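## Task

Move the white radish and the tomato out of the pan so that each sits completely within the bag, between its two layers. At the end every other item, the white ball included, must still be in the pan. The loaded part of the bag must rest on the table, with no more than one bag corner lying on an arm's base. No part of the bag may be in the pan, and none may hang more than a finger's width over the table edge.

## Robot and tools

Robot: two six-joint arms, left_arm and right_arm, each with a two-finger gripper. Joint order in every row and every per-arm list: waist, shoulder, elbow, wrist pitch, wrist yaw, wrist roll. Stated joint ranges (rad): waist -2.618 to 3.054, shoulder 0.000 to 3.142, elbow 0.000 to 3.142, wrist pitch and wrist yaw -1.571 to 1.571, wrist roll -2.094 to 2.094. Real limits may differ by up to 0.059 rad.

Frames: the scene frame has its origin at table-top height midway between the nominal bases, +x pointing out over the table, +z up, and left_arm on the +y side (arm names do not match image sides). Calibrated bases: left_arm at (-0.019, +0.343, +0.033) m, quat_wxyz (+1.000, 0, 0, -0.008); right_arm at (-0.046, -0.254, +0.023) m, quat_wxyz (+1.000, 0, 0, +0.016). Hand positions, orientations, velocities and wrist-camera poses in results are in each arm's own base frame; fixed cameras and the table use the scene frame. Reported hand poses may be a few cm off, more when stretched out. A gripper's fingers point along its +z and open and close along its y; end_effector_position is between the pads, about 1 cm short of the fingertips.

Row format (all motion tools): one flat list of 14 numbers, each in [-1, 1], covering both arms: left_arm's six joint values then its opening, then right_arm's six then its opening. Joint values are offsets, not poses, measured from the arm's Joint targets at the start of the action or call (not from the previous row). Scale: 1.0 equals 2.224 rad for waist, shoulder and elbow, and 8.485 rad for the three wrist joints. Repeating the same offset in a later call moves further. Opening is absolute: +1 fully open, -1 closed; intermediate values aim the fingers at that grip_measured reading. To leave an arm still, send 0 for its joints and repeat its present opening (0 is itself an opening command).

execute_actions: actions is a list of actions; each action is up to 15 rows, one per 1/30 s step, the last row held for any remaining steps. An action is rejected for both arms if it would push a joint more than 0.059 rad beyond its range; a malformed action or a failing first action rejects the whole call. cameras: list of names, ["all"], or []; images come by default only with an empty actions list, which also reports the scene number and task.

move: target is one 14-number row, or a list of up to 15 rows, all offsets from the same current Joint targets. All joints travel together, so grippers trace curves and nothing avoids obstacles. speed: rad/s for the joint with farthest to go, 0.01 to 12.57, default 0.5, one value or one per target. blend: corner rounding in rad per target, 0 means stop there. opening_speed: rate of opening change per second on the -1..+1 scale, at least 0.2; use it to close gently on fragile or soft items. grip_force: newtons per pad, 10 to 50, one value or one per arm; it persists, and lower values close slowly. blocking=false returns after about 0.5 s while the move continues. The result adds a move: line: done, off_target (resting more than 0.035 rad off), moving, held, or fault, plus limits=held when steps were withheld.

wait: seconds 0 to 10; arms keep their last command, a running move continues. stop: brakes the current move (needs room if fast). zoom_image: camera (cam_head_left, cam_head_right, cam_high, cam_low, cam_left_wrist, cam_right_wrist, all 896x504) and region [x0, y0, x1, y1] in pixels from the top-left, at most 504 by 504, only on a camera from the latest images. finished_scene: scene is the current scene number; irreversible.

Results: Joint positions (rad, then finger gap in m, 0.094 open), Joint velocities (may read within noise), Joint targets (the base for your next offsets), Joint torques (include arm weight, offsets and noise; the first three wrap at ±28 N m), Tool commands, grip_measured (about 2.5 mm wide when empty; reads narrower than a squeezed part). "joint sent to its limit" means a joint was clipped at its end; "joint command not followed" means the clearance check altered targets. MOTOR HOT appears near 75 °C; at 90 °C that arm folds and stays idle; at 100 °C it goes limp. Holding loads, long reach and pushing into unreachable poses heat motors.

Motion notes: joint speed is capped and targets stay within a lead of measured angles (0.339 rad big joints, 2.2 wrist), and targets that would shift the gripper over 200 mm are scaled back, so big moves may take several actions. Friction or load can leave joints short. To release a push or a dragged arm, command targets back past the measured positions. The grip squeeze rises sharply to the force limit shortly after touch.

Avoid: dropping items, releasing moving items, fast impacts, hard shoves, any contact or pinch between the two arms, striking the fixed camera stand or table, and anything leaving the table. Objects may occasionally get nudged by an outside push.

Each tool is called after ">>>" by a JSON object that holds its "method" and its "body", one argument or row to a line.

## Session

>>> {"method": "execute_actions", "body": {
  "actions": []
}}

Scene clock: 0.00 s.
left_arm: end_effector_position=(+0.3974, +0.0047, +0.0922) grip_measured=+1.000 end_effector_quat_wxyz=(+0.578, -0.041, +0.815, -0.009) | right_arm: end_effector_position=(+0.3882, -0.0036, +0.0938) grip_measured=+1.000 end_effector_quat_wxyz=(+0.584, +0.004, +0.812, -0.010)
Joint positions: left_arm=[-0.004 1.548 0.371 0.839 -0.036 -0.079 0.094] | right_arm=[0 1.515 0.33 0.862 0.022 -0.005 0.094]
Joint velocities: within noise
Joint torques (N m): no reading
Heat: left arm: 25 °C; right arm: 28 °C.
Joint targets: left_arm=[-0.004 1.545 0.375 0.833 -0.036 -0.079] | right_arm=[0.000 1.507 0.340 0.875 0.022 -0.005]
Tool commands: left_gripper/opening=+1.0 right_gripper/opening=+1.0

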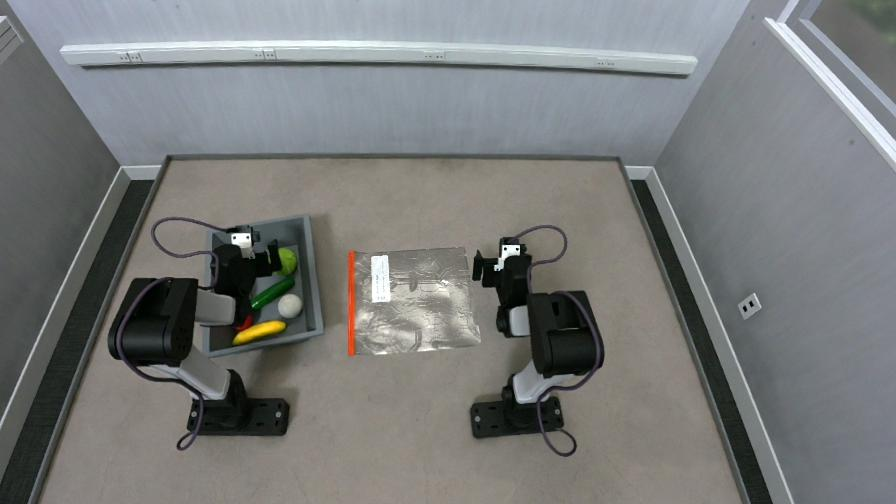

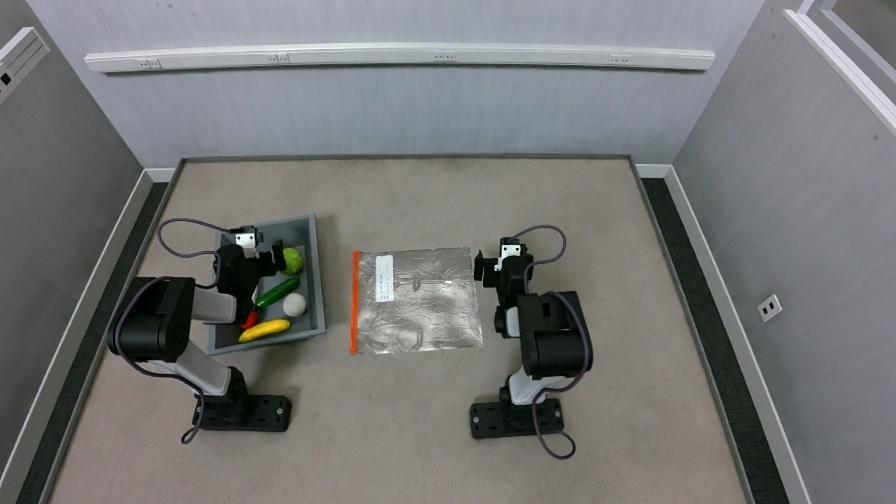

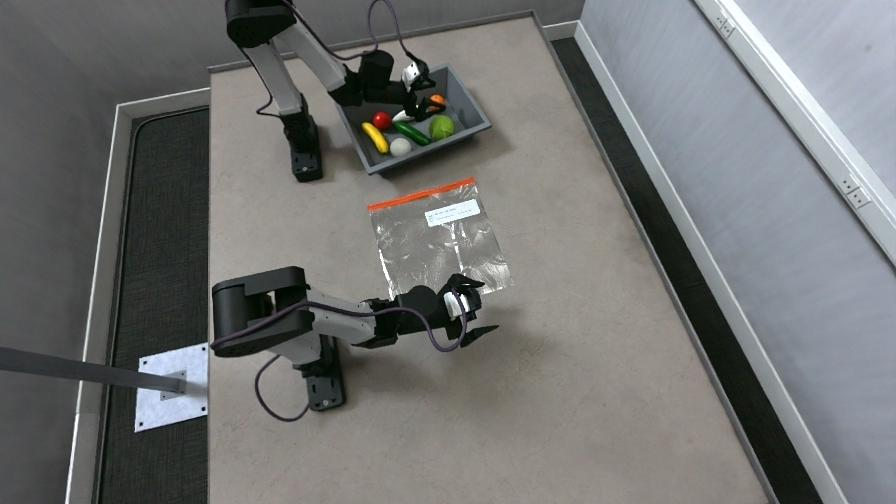

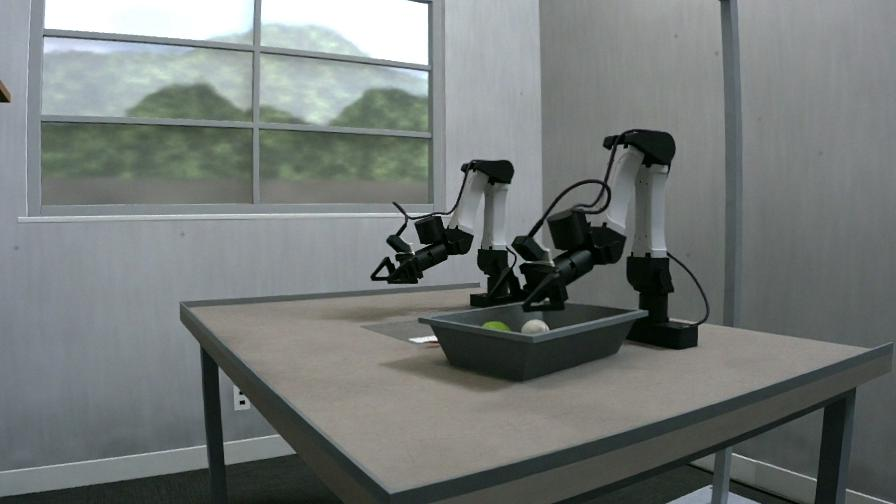

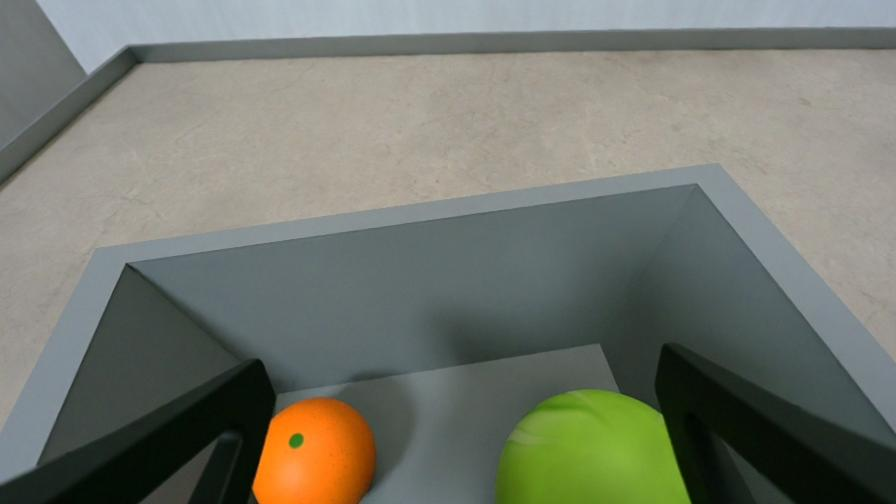

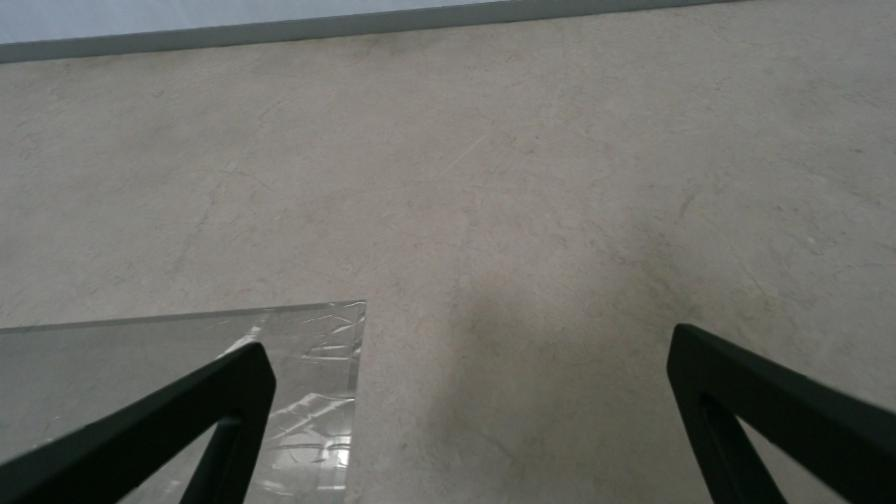

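>>> {"method": "zoom_image", "body": {
  "camera": "cam_head_right",
  "region": [180, 200, 520, 380]
}}

>>> {"method": "zoom_image", "body": {
  "camera": "cam_high",
  "region": [320, 40, 540, 310]
}}

>>> {"method": "zoom_image", "body": {
  "camera": "cam_low",
  "region": [340, 270, 660, 400]
}}

Scaled by 1.482 from the camera's 896x504 image, which has a finer 1280x720 frame.

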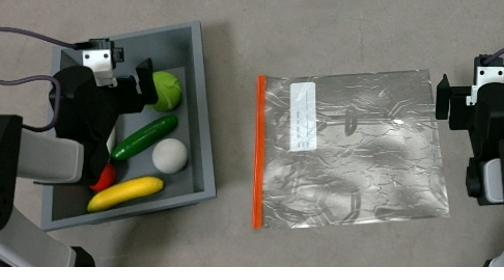

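Scaled by 1.867 from the camera's 896x504 image, which has a finer 1280x720 frame.

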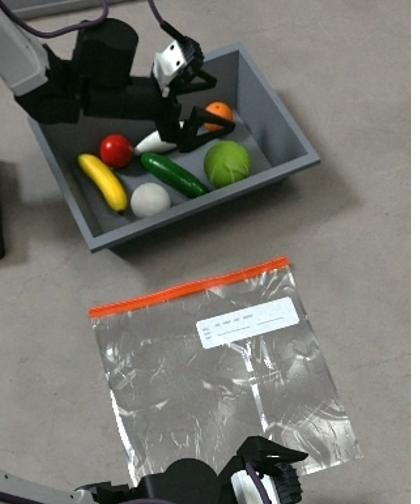

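Scaled by 1.575 from the camera's 896x504 image, which has a finer 1280x720 frame.

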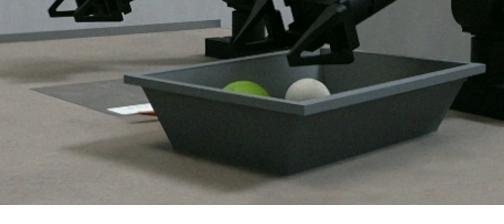

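>>> {"method": "move", "body": {
  "target": [
    [0,-0.0202,0.4159,0,0.0042,0.0093,1,0,-0.003,0.4317,0,-0.0026,0,1],
    [0,-0.0202,0.4159,-0.2598,0.0042,0.0093,1,0,-0.003,0.4317,-0.2647,-0.0026,0,1]
  ],
  "blend": [0.2,0],
  "speed": 0.9,
  "cameras": ["all"]
}}

Scene clock: 7.57 s.
left_arm: end_effector_position=(+0.2525, +0.0019, +0.1326) grip_measured=+1.000 end_effector_quat_wxyz=(-0.007, -0.004, +1.000, +0.008) | right_arm: end_effector_position=(+0.2491, -0.0016, +0.1290) grip_measured=+1.000 end_effector_quat_wxyz=(-0.017, -0.003, +1.000, -0.005)
Joint positions: left_arm=[-0.004 1.51 1.284 -1.359 -0.017 -0.012 0.094] | right_arm=[0 1.515 1.274 -1.364 0.01 -0.005 0.094]
Joint torques (N m): left_arm=[0.2 -6.35 8.55 0.22 0.16 0.06] | right_arm=[0.02 -6.75 8.47 0.12 -0.11 0.05]
Heat: left arm: 27 °C; right arm: 28 °C.
Joint targets: left_arm=[-0.004 1.500 1.300 -1.372 -0.001 0.000] | right_arm=[0.000 1.500 1.301 -1.371 0.000 -0.005]
move: done

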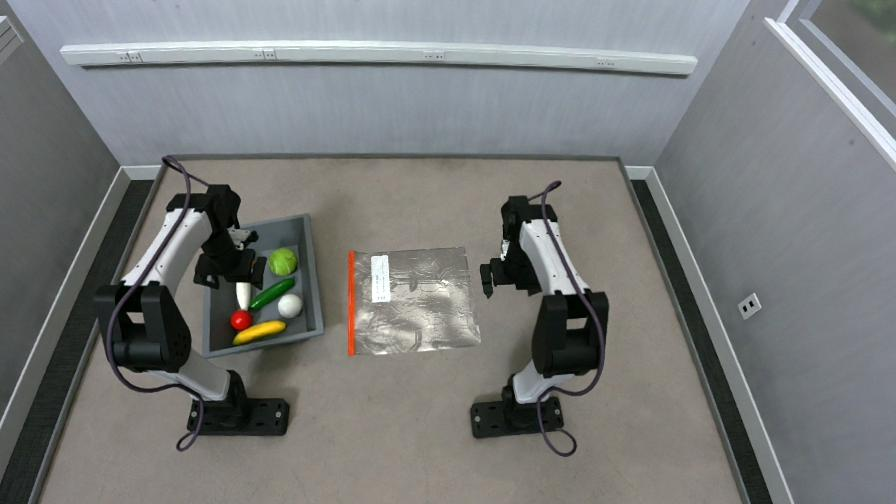

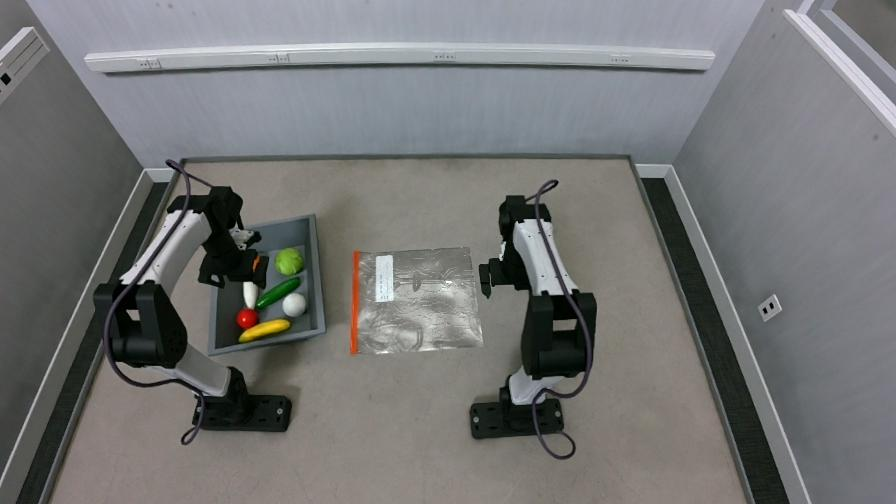

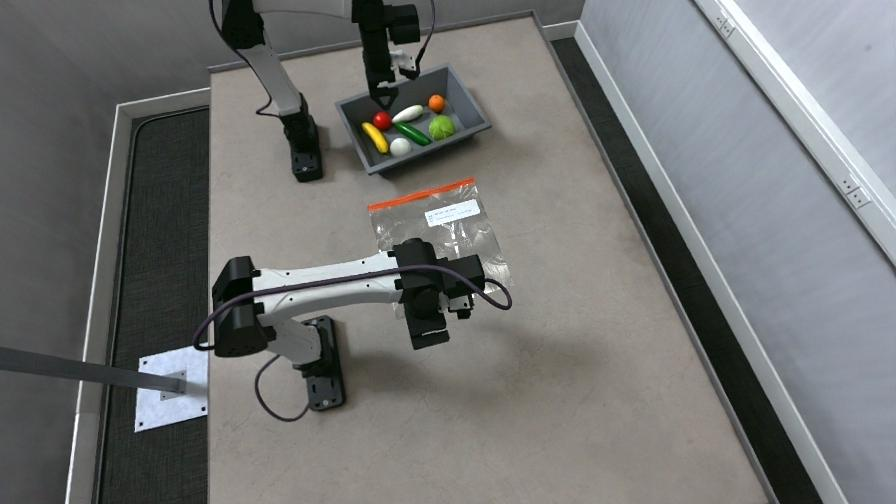

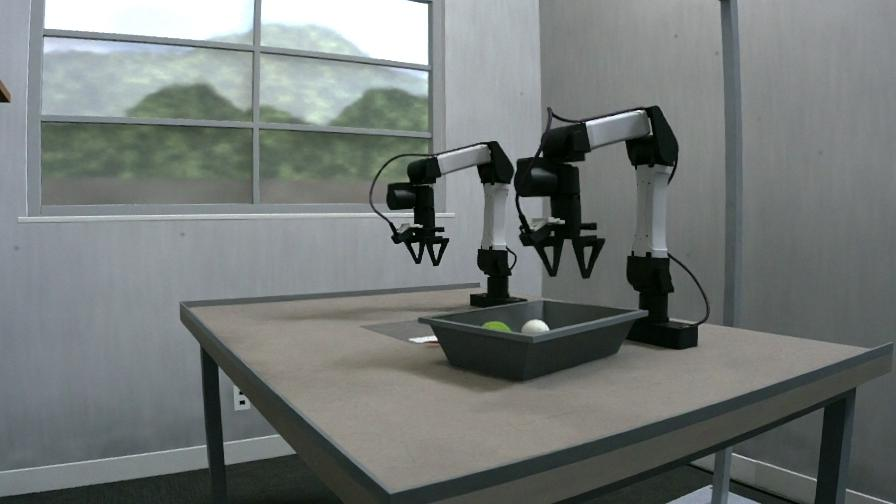

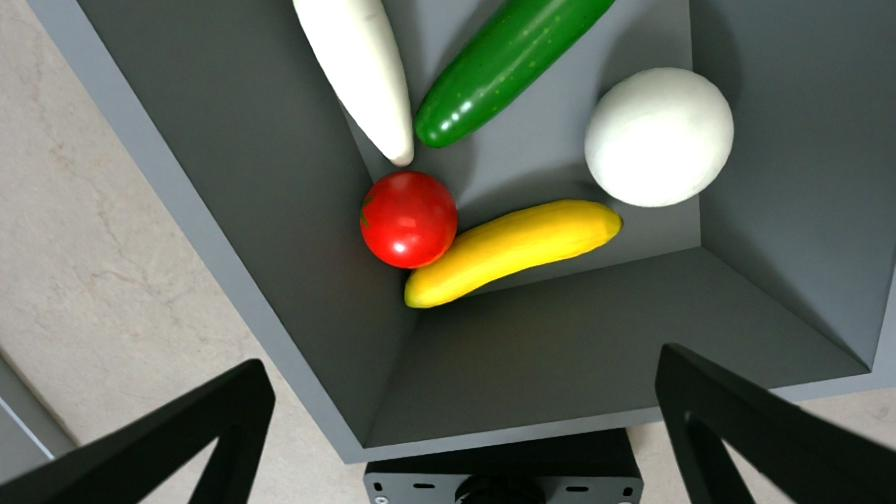

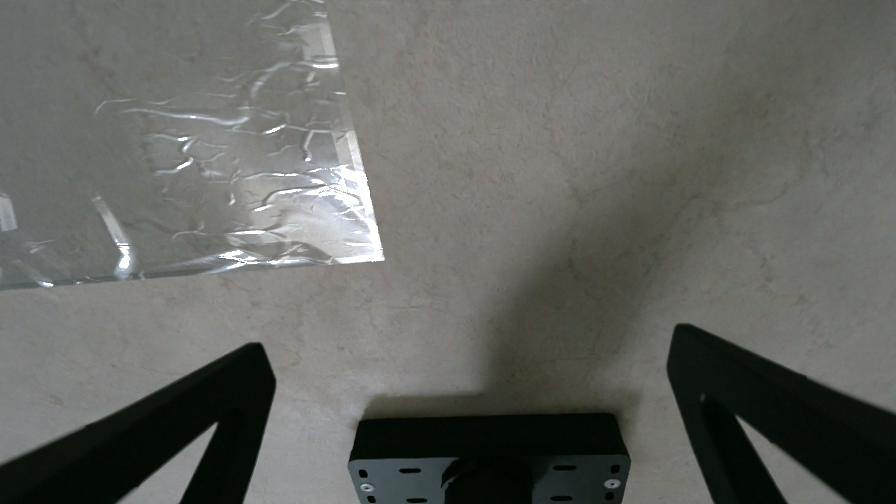

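>>> {"method": "move", "body": {
  "target": [0,0,0,0,0,0,1,0.3822,0.1799,0.2244,-0.0118,0,0,1],
  "speed": 0.8,
  "cameras": ["cam_head_left","cam_high","cam_right_wrist"]
}}

Scene clock: 10.13 s.
left_arm: end_effector_position=(+0.2523, +0.0019, +0.1326) grip_measured=+1.000 end_effector_quat_wxyz=(-0.008, -0.004, +1.000, +0.008) | right_arm: end_effector_position=(+0.2302, +0.2639, +0.1478) grip_measured=+1.000 end_effector_quat_wxyz=(-0.003, -0.417, +0.909, -0.003)
Joint positions: left_arm=[-0.004 1.51 1.284 -1.36 -0.017 -0.012 0.094] | right_arm=[0.855 1.887 1.772 -1.465 0.003 -0.005 0.094]
Joint torques (N m): left_arm=[0.21 -6.34 8.55 0.23 0.14 0.07] | right_arm=[-0.38 -7.5 8.54 0.22 -0.05 0.04]
Heat: left arm: 27 °C; right arm: 29 °C.
Joint targets: left_arm=[-0.004 1.500 1.300 -1.372 -0.001 0.000] | right_arm=[0.851 1.900 1.800 -1.471 0.000 -0.005]
move: done
Images, in order (width x height): cam_head_left 896x504, cam_high 896x504, cam_right_wrist 896x504.

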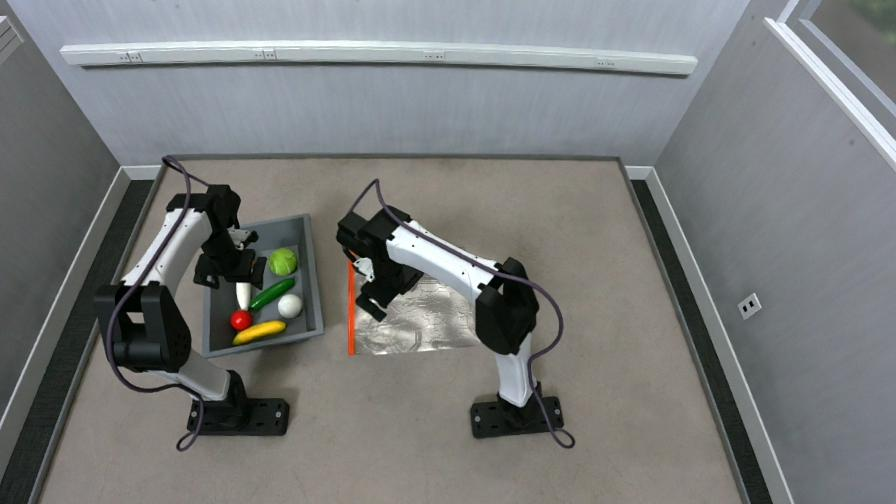

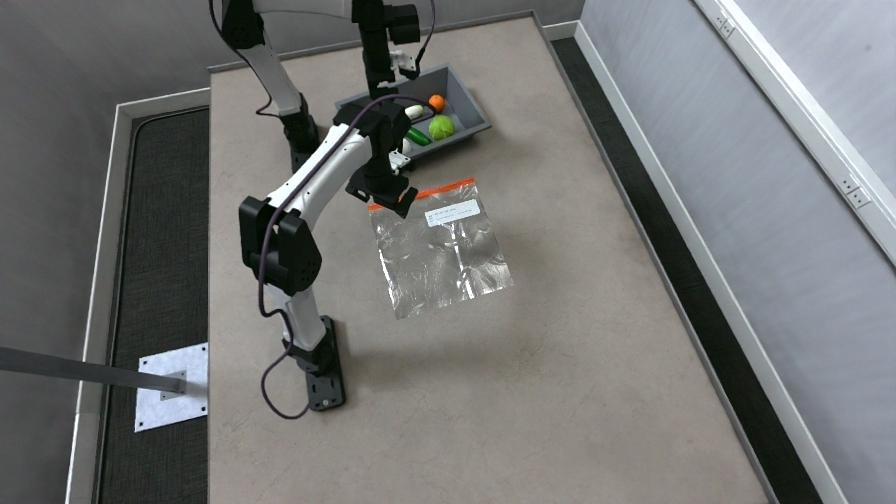

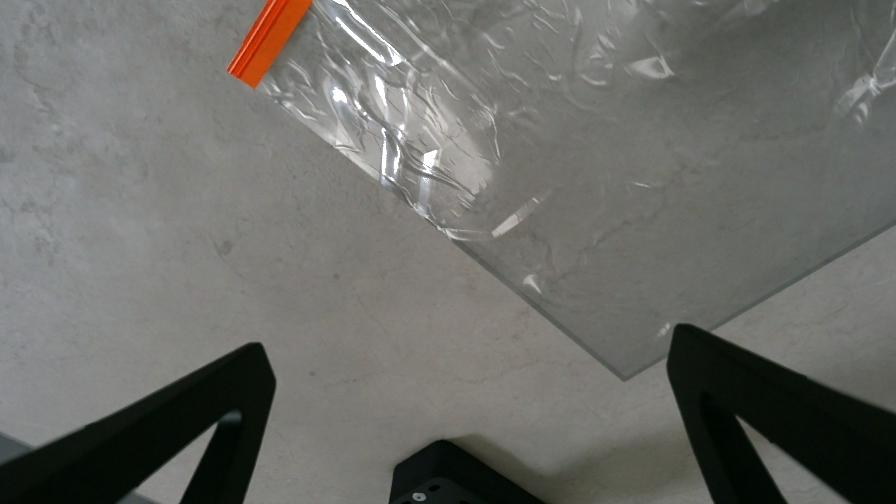

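>>> {"method": "move", "body": {
  "target": [0,0,0,0,0,0,1,0.1,0,0,0.045,0,0,1],
  "speed": 0.8,
  "cameras": ["cam_right_wrist"]
}}

>>> {"method": "zoom_image", "body": {
  "camera": "cam_right_wrist",
  "region": [200, 0, 600, 225]
}}

Scene clock: 11.67 s.
left_arm: end_effector_position=(+0.2523, +0.0019, +0.1326) grip_measured=+1.000 end_effector_quat_wxyz=(-0.008, -0.004, +1.000, +0.008) | right_arm: end_effector_position=(+0.2092, +0.3844, +0.1629) grip_measured=+1.000 end_effector_quat_wxyz=(+0.151, -0.505, +0.845, +0.088)
Joint positions: left_arm=[-0.004 1.51 1.284 -1.36 -0.017 -0.012 0.094] | right_arm=[1.074 1.887 1.772 -1.105 0.003 -0.005 0.094]
Joint torques (N m): left_arm=[0.21 -6.31 8.58 0.25 0.15 0.07] | right_arm=[0.01 -8.12 9.2 0.98 -0.05 0.05]
Heat: left arm: 27 °C; right arm: 29 °C.
Joint targets: left_arm=[-0.004 1.500 1.300 -1.372 -0.001 0.000] | right_arm=[1.073 1.900 1.800 -1.089 0.000 -0.005]
move: done
Images, in order (width x height): cam_right_wrist 896x504.

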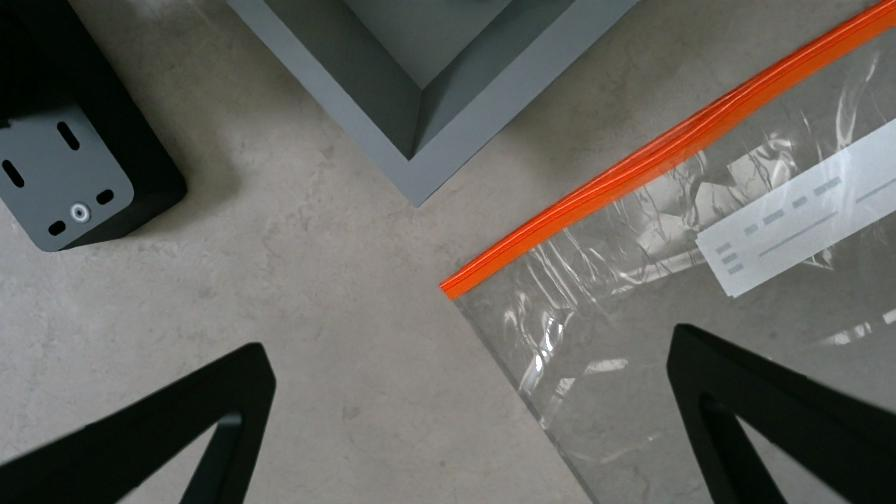

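Scaled by 1.260 from the camera's 896x504 image, which has a finer 1280x720 frame.

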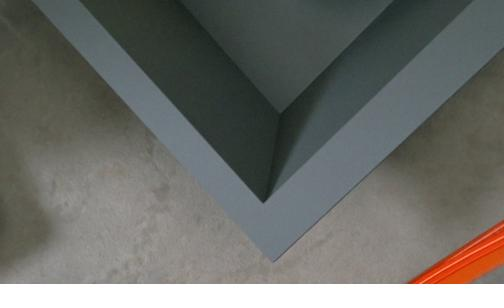

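>>> {"method": "zoom_image", "body": {
  "camera": "cam_right_wrist",
  "region": [420, 130, 740, 310]
}}

>>> {"method": "zoom_image", "body": {
  "camera": "cam_right_wrist",
  "region": [640, 0, 896, 150]
}}

Scaled by 1.575 from the camera's 896x504 image, which has a finer 1280x720 frame.

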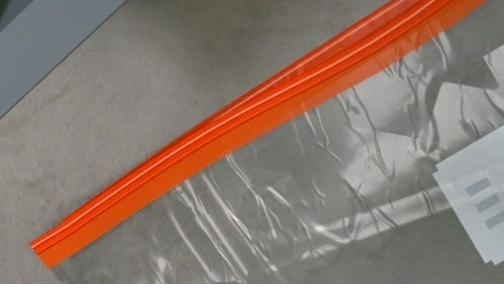

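Scaled by 1.969 from the camera's 896x504 image, which has a finer 1280x720 frame.

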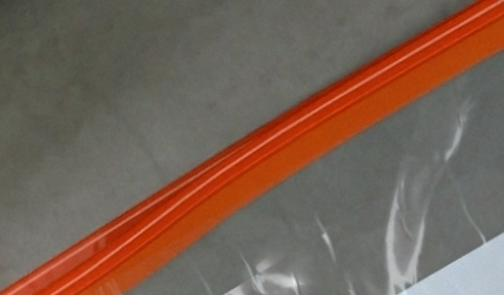

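>>> {"method": "zoom_image", "body": {
  "camera": "cam_high",
  "region": [360, 170, 490, 220]
}}

>>> {"method": "zoom_image", "body": {
  "camera": "cam_low",
  "region": [350, 300, 470, 360]
}}

This scene's latest camera images include none from cam_high. They are from: cam_right_wrist. cam_high's image comes with the result of a call that names it in "cameras".

This scene's latest camera images include none from cam_low. They are from: cam_right_wrist. cam_low's image comes with the result of a call that names it in "cameras".

>>> {"method": "move", "body": {
  "target": [0,0,0,0,0,0,1,-0.1362,-0.1066,-0.2602,0.0673,0,0,1],
  "speed": 0.7,
  "cameras": ["cam_right_wrist","cam_high","cam_low","cam_head_left"]
}}

>>> {"method": "zoom_image", "body": {
  "camera": "cam_low",
  "region": [350, 270, 510, 360]
}}

>>> {"method": "zoom_image", "body": {
  "camera": "cam_high",
  "region": [360, 150, 500, 230]
}}

Scene clock: 18.73 s.
left_arm: end_effector_position=(+0.2523, +0.0019, +0.1326) grip_measured=+1.000 end_effector_quat_wxyz=(-0.008, -0.004, +1.000, +0.008) | right_arm: end_effector_position=(+0.3088, +0.3001, +0.1037) grip_measured=+1.000 end_effector_quat_wxyz=(+0.253, -0.364, +0.891, +0.101)
Joint positions: left_arm=[-0.004 1.51 1.284 -1.36 -0.017 -0.012 0.094] | right_arm=[0.772 1.705 1.224 -0.536 0.002 -0.005 0.094]
Joint torques (N m): left_arm=[0.21 -6.31 8.54 0.25 0.14 0.06] | right_arm=[-0.1 -11.6 6.56 1.43 -0.04 0.05]
Heat: left arm: 28 °C; right arm: 30 °C.
Joint targets: left_arm=[-0.004 1.500 1.300 -1.372 -0.001 0.000] | right_arm=[0.770 1.663 1.221 -0.518 0.000 -0.005]
move: off_target (right_arm); right_arm: the shoulder is farthest, 0.042 rad from its target
Images, in order (width x height): cam_head_left 896x504, cam_high 896x504, cam_low 896x504, cam_right_wrist 896x504.

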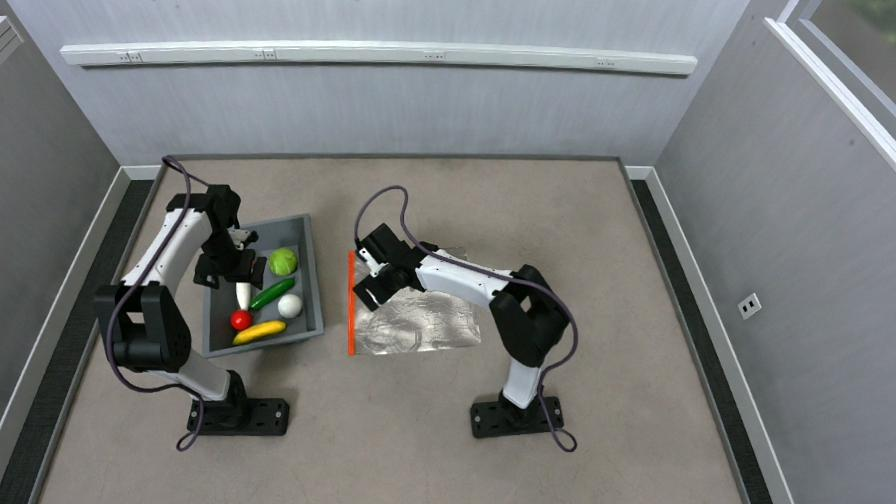

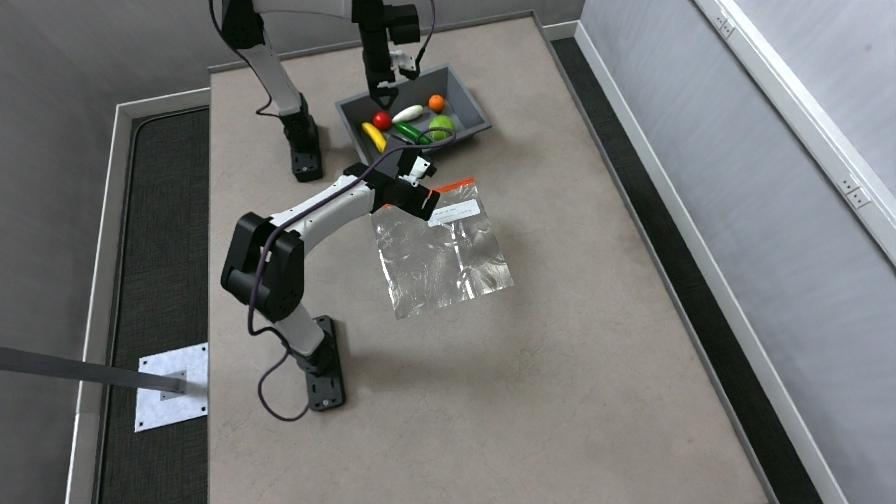

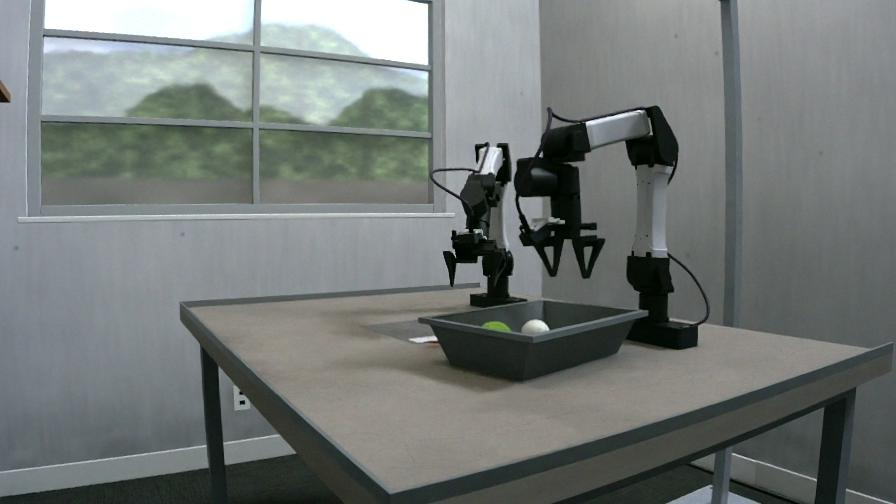

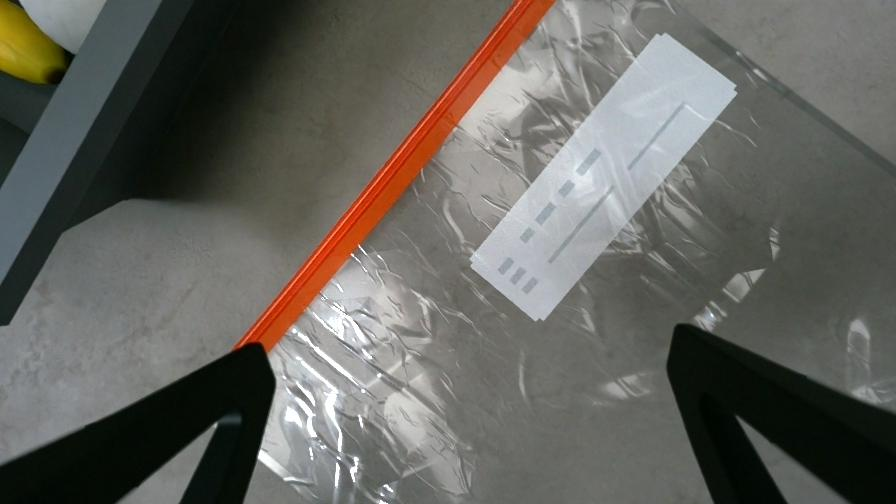

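Scaled by 3.150 from the camera's 896x504 image, which has a finer 1280x720 frame.

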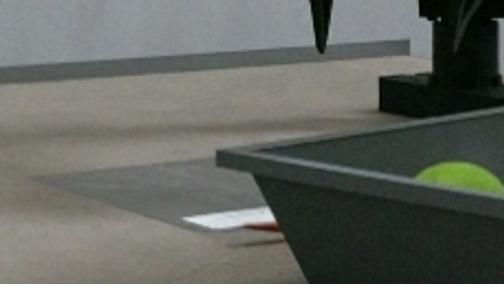

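Scaled by 3.600 from the camera's 896x504 image, which has a finer 1280x720 frame.

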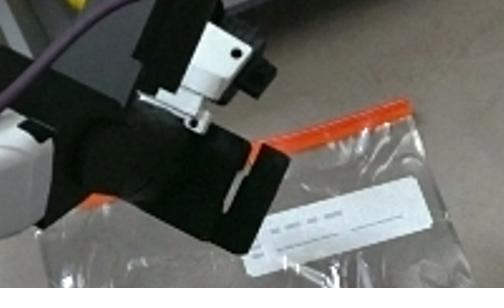

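>>> {"method": "zoom_image", "body": {
  "camera": "cam_right_wrist",
  "region": [250, 140, 470, 340]
}}

>>> {"method": "zoom_image", "body": {
  "camera": "cam_right_wrist",
  "region": [380, 0, 600, 160]
}}

Scaled by 2.291 from the camera's 896x504 image, which has a finer 1280x720 frame.

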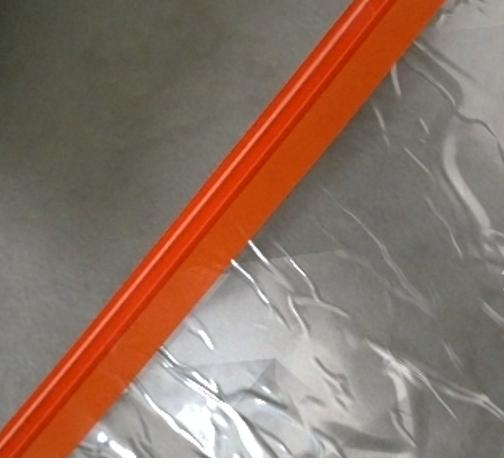

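Scaled by 2.291 from the camera's 896x504 image, which has a finer 1280x720 frame.

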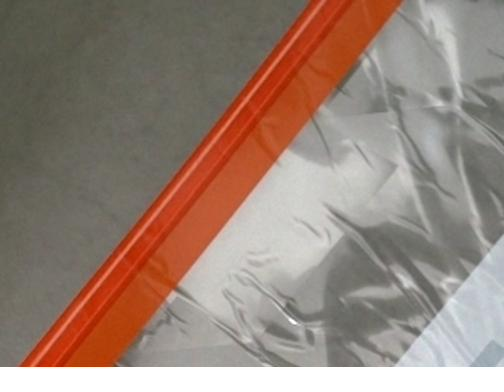

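>>> {"method": "move", "body": {
  "target": [0,0,0,0,0,0,1,0.0184,0.3336,0.4456,-0.086,0,0.2363,0.277],
  "speed": 0.6,
  "cameras": ["all"]
}}

>>> {"method": "zoom_image", "body": {
  "camera": "cam_low",
  "region": [350, 220, 510, 360]
}}

>>> {"method": "zoom_image", "body": {
  "camera": "cam_high",
  "region": [360, 150, 500, 230]
}}

Scene clock: 26.40 s.
left_arm: end_effector_position=(+0.2523, +0.0019, +0.1326) grip_measured=+1.000 end_effector_quat_wxyz=(-0.008, -0.004, +1.000, +0.008) | right_arm: end_effector_position=(+0.3440, +0.3570, +0.0575) grip_measured=+0.278 end_effector_quat_wxyz=(+0.012, +0.559, +0.827, +0.062)
Joint positions: left_arm=[-0.004 1.51 1.284 -1.36 -0.017 -0.012 0.094] | right_arm=[0.805 2.387 2.184 -1.241 0.002 1.992 0.06]
Joint torques (N m): left_arm=[0.24 -6.31 8.55 0.25 0.14 0.07] | right_arm=[0.68 -10.93 8.79 0.33 0 0.11]
Heat: left arm: 30 °C; right arm: 33 °C.
Joint targets: left_arm=[-0.004 1.500 1.300 -1.372 -0.001 0.000] | right_arm=[0.811 2.405 2.212 -1.248 0.000 2.000]
move: done

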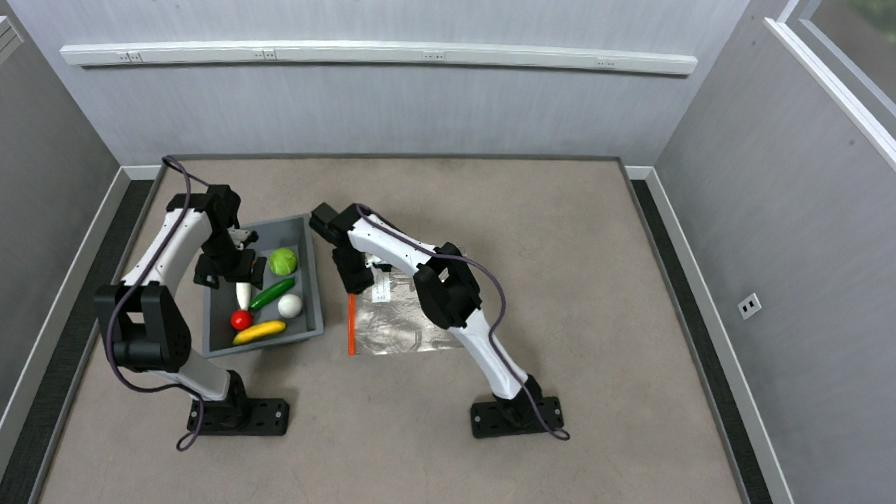

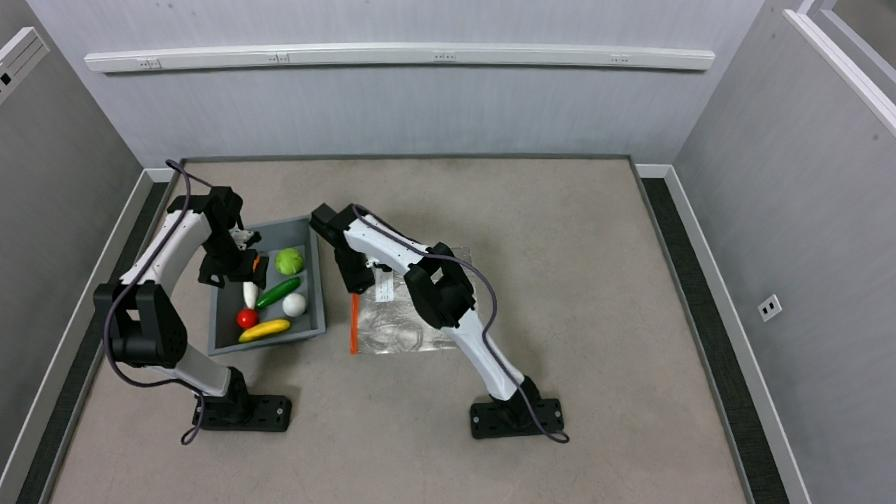

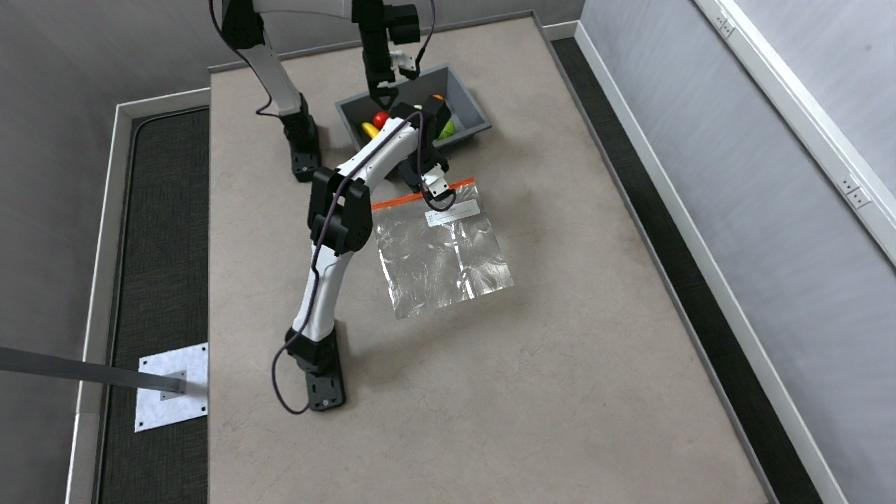

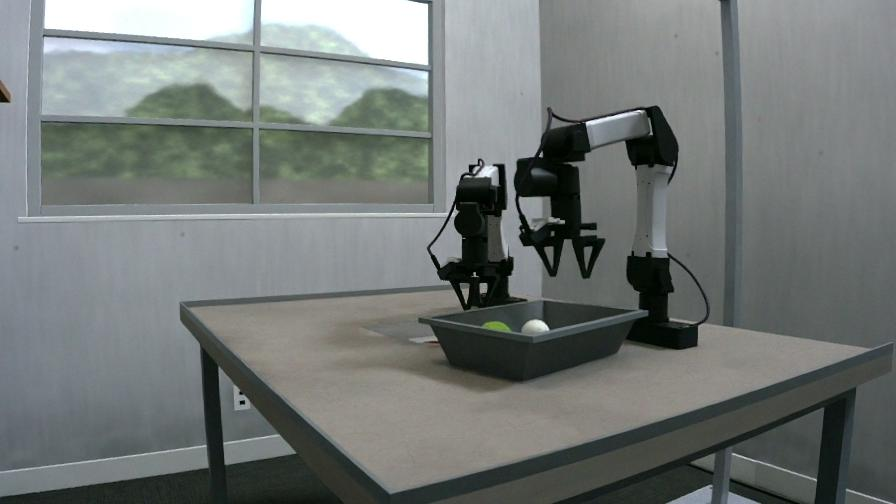

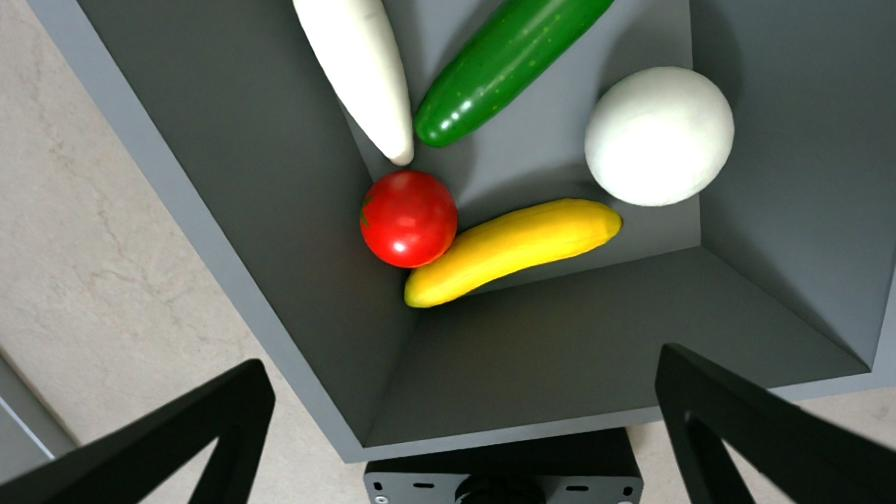

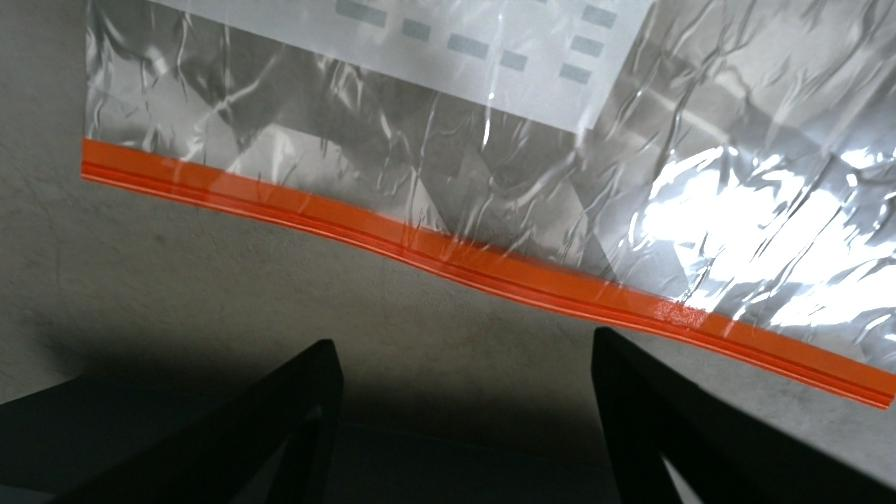

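Scaled by 3.150 from the camera's 896x504 image, which has a finer 1280x720 frame.

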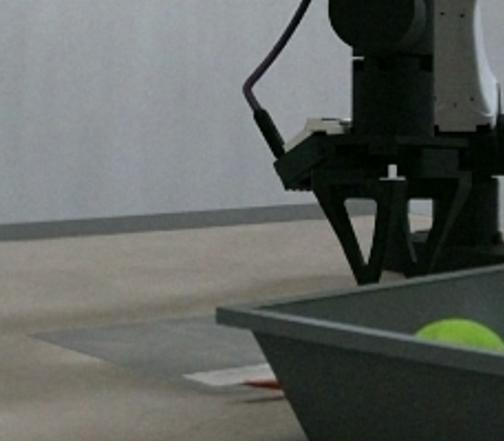

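Scaled by 3.600 from the camera's 896x504 image, which has a finer 1280x720 frame.

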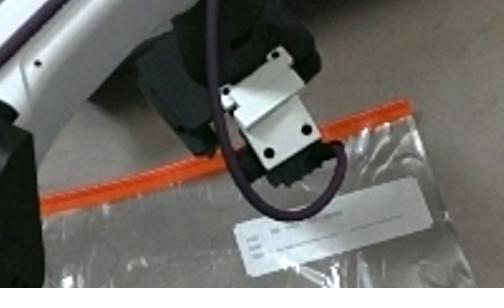

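>>> {"method": "move", "body": {
  "target": [0,0,0,0,0,0,1,0.0036,0.0441,0.004,0.0094,0,0,0.277],
  "speed": 0.2,
  "cameras": ["cam_right_wrist","cam_low","cam_high"]
}}

>>> {"method": "zoom_image", "body": {
  "camera": "cam_low",
  "region": [390, 270, 510, 350]
}}

>>> {"method": "zoom_image", "body": {
  "camera": "cam_right_wrist",
  "region": [300, 220, 640, 420]
}}

Scene clock: 28.60 s.
left_arm: end_effector_position=(+0.2523, +0.0019, +0.1326) grip_measured=+1.000 end_effector_quat_wxyz=(-0.008, -0.004, +1.000, +0.008) | right_arm: end_effector_position=(+0.3476, +0.3672, +0.0128) grip_measured=+0.278 end_effector_quat_wxyz=(+0.009, +0.556, +0.830, +0.048)
Joint positions: left_arm=[-0.004 1.51 1.284 -1.36 -0.017 -0.012 0.094] | right_arm=[0.813 2.49 2.194 -1.178 0.002 1.993 0.06]
Joint torques (N m): left_arm=[0.23 -6.31 8.57 0.24 0.15 0.07] | right_arm=[0.57 -11.81 8.69 0.52 -0.01 0.13]
Heat: left arm: 30 °C; right arm: 34 °C.
Joint targets: left_arm=[-0.004 1.500 1.300 -1.372 -0.001 0.000] | right_arm=[0.819 2.503 2.221 -1.168 0.000 2.000]
move: done
Images, in order (width x height): cam_high 896x504, cam_low 896x504, cam_right_wrist 896x504.

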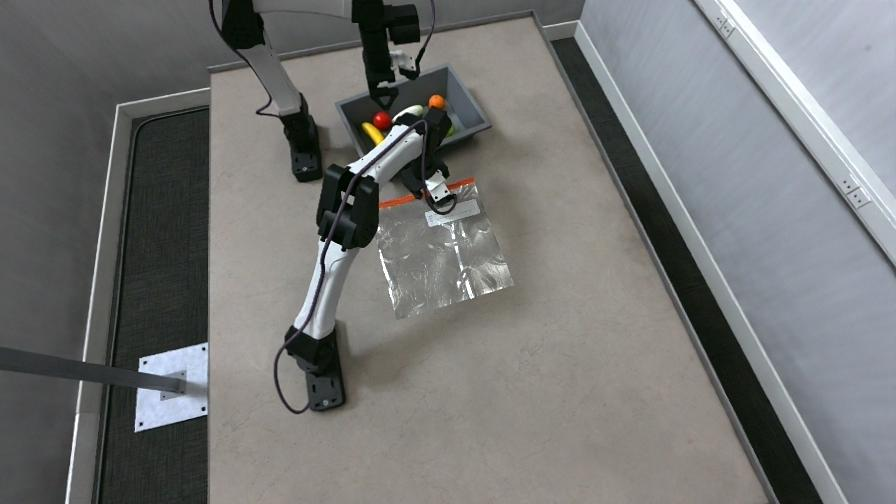

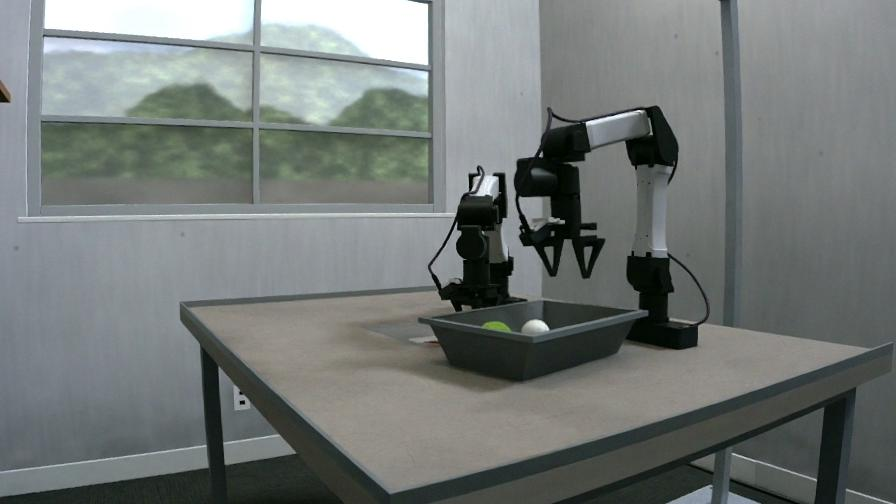

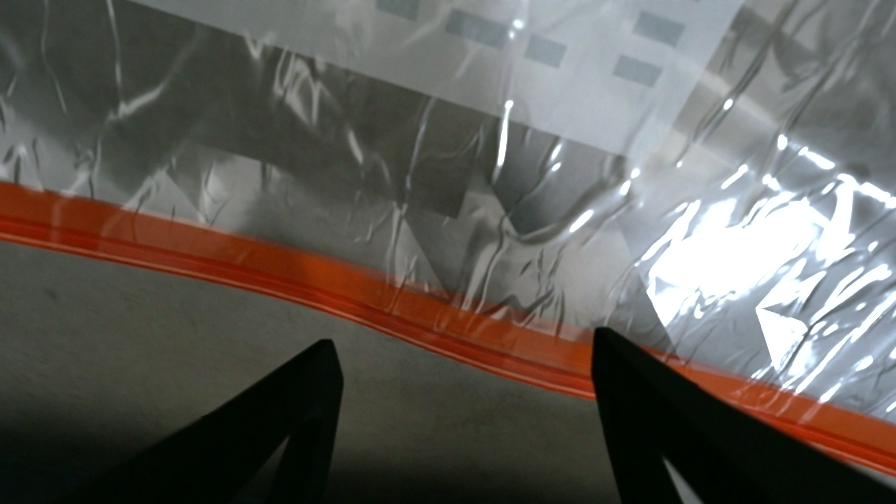

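Scaled by 4.200 from the camera's 896x504 image, which has a finer 1280x720 frame.

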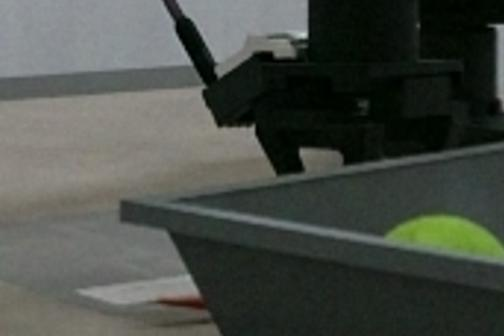

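Scaled by 1.482 from the camera's 896x504 image, which has a finer 1280x720 frame.

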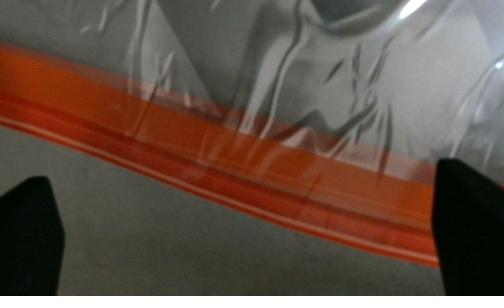

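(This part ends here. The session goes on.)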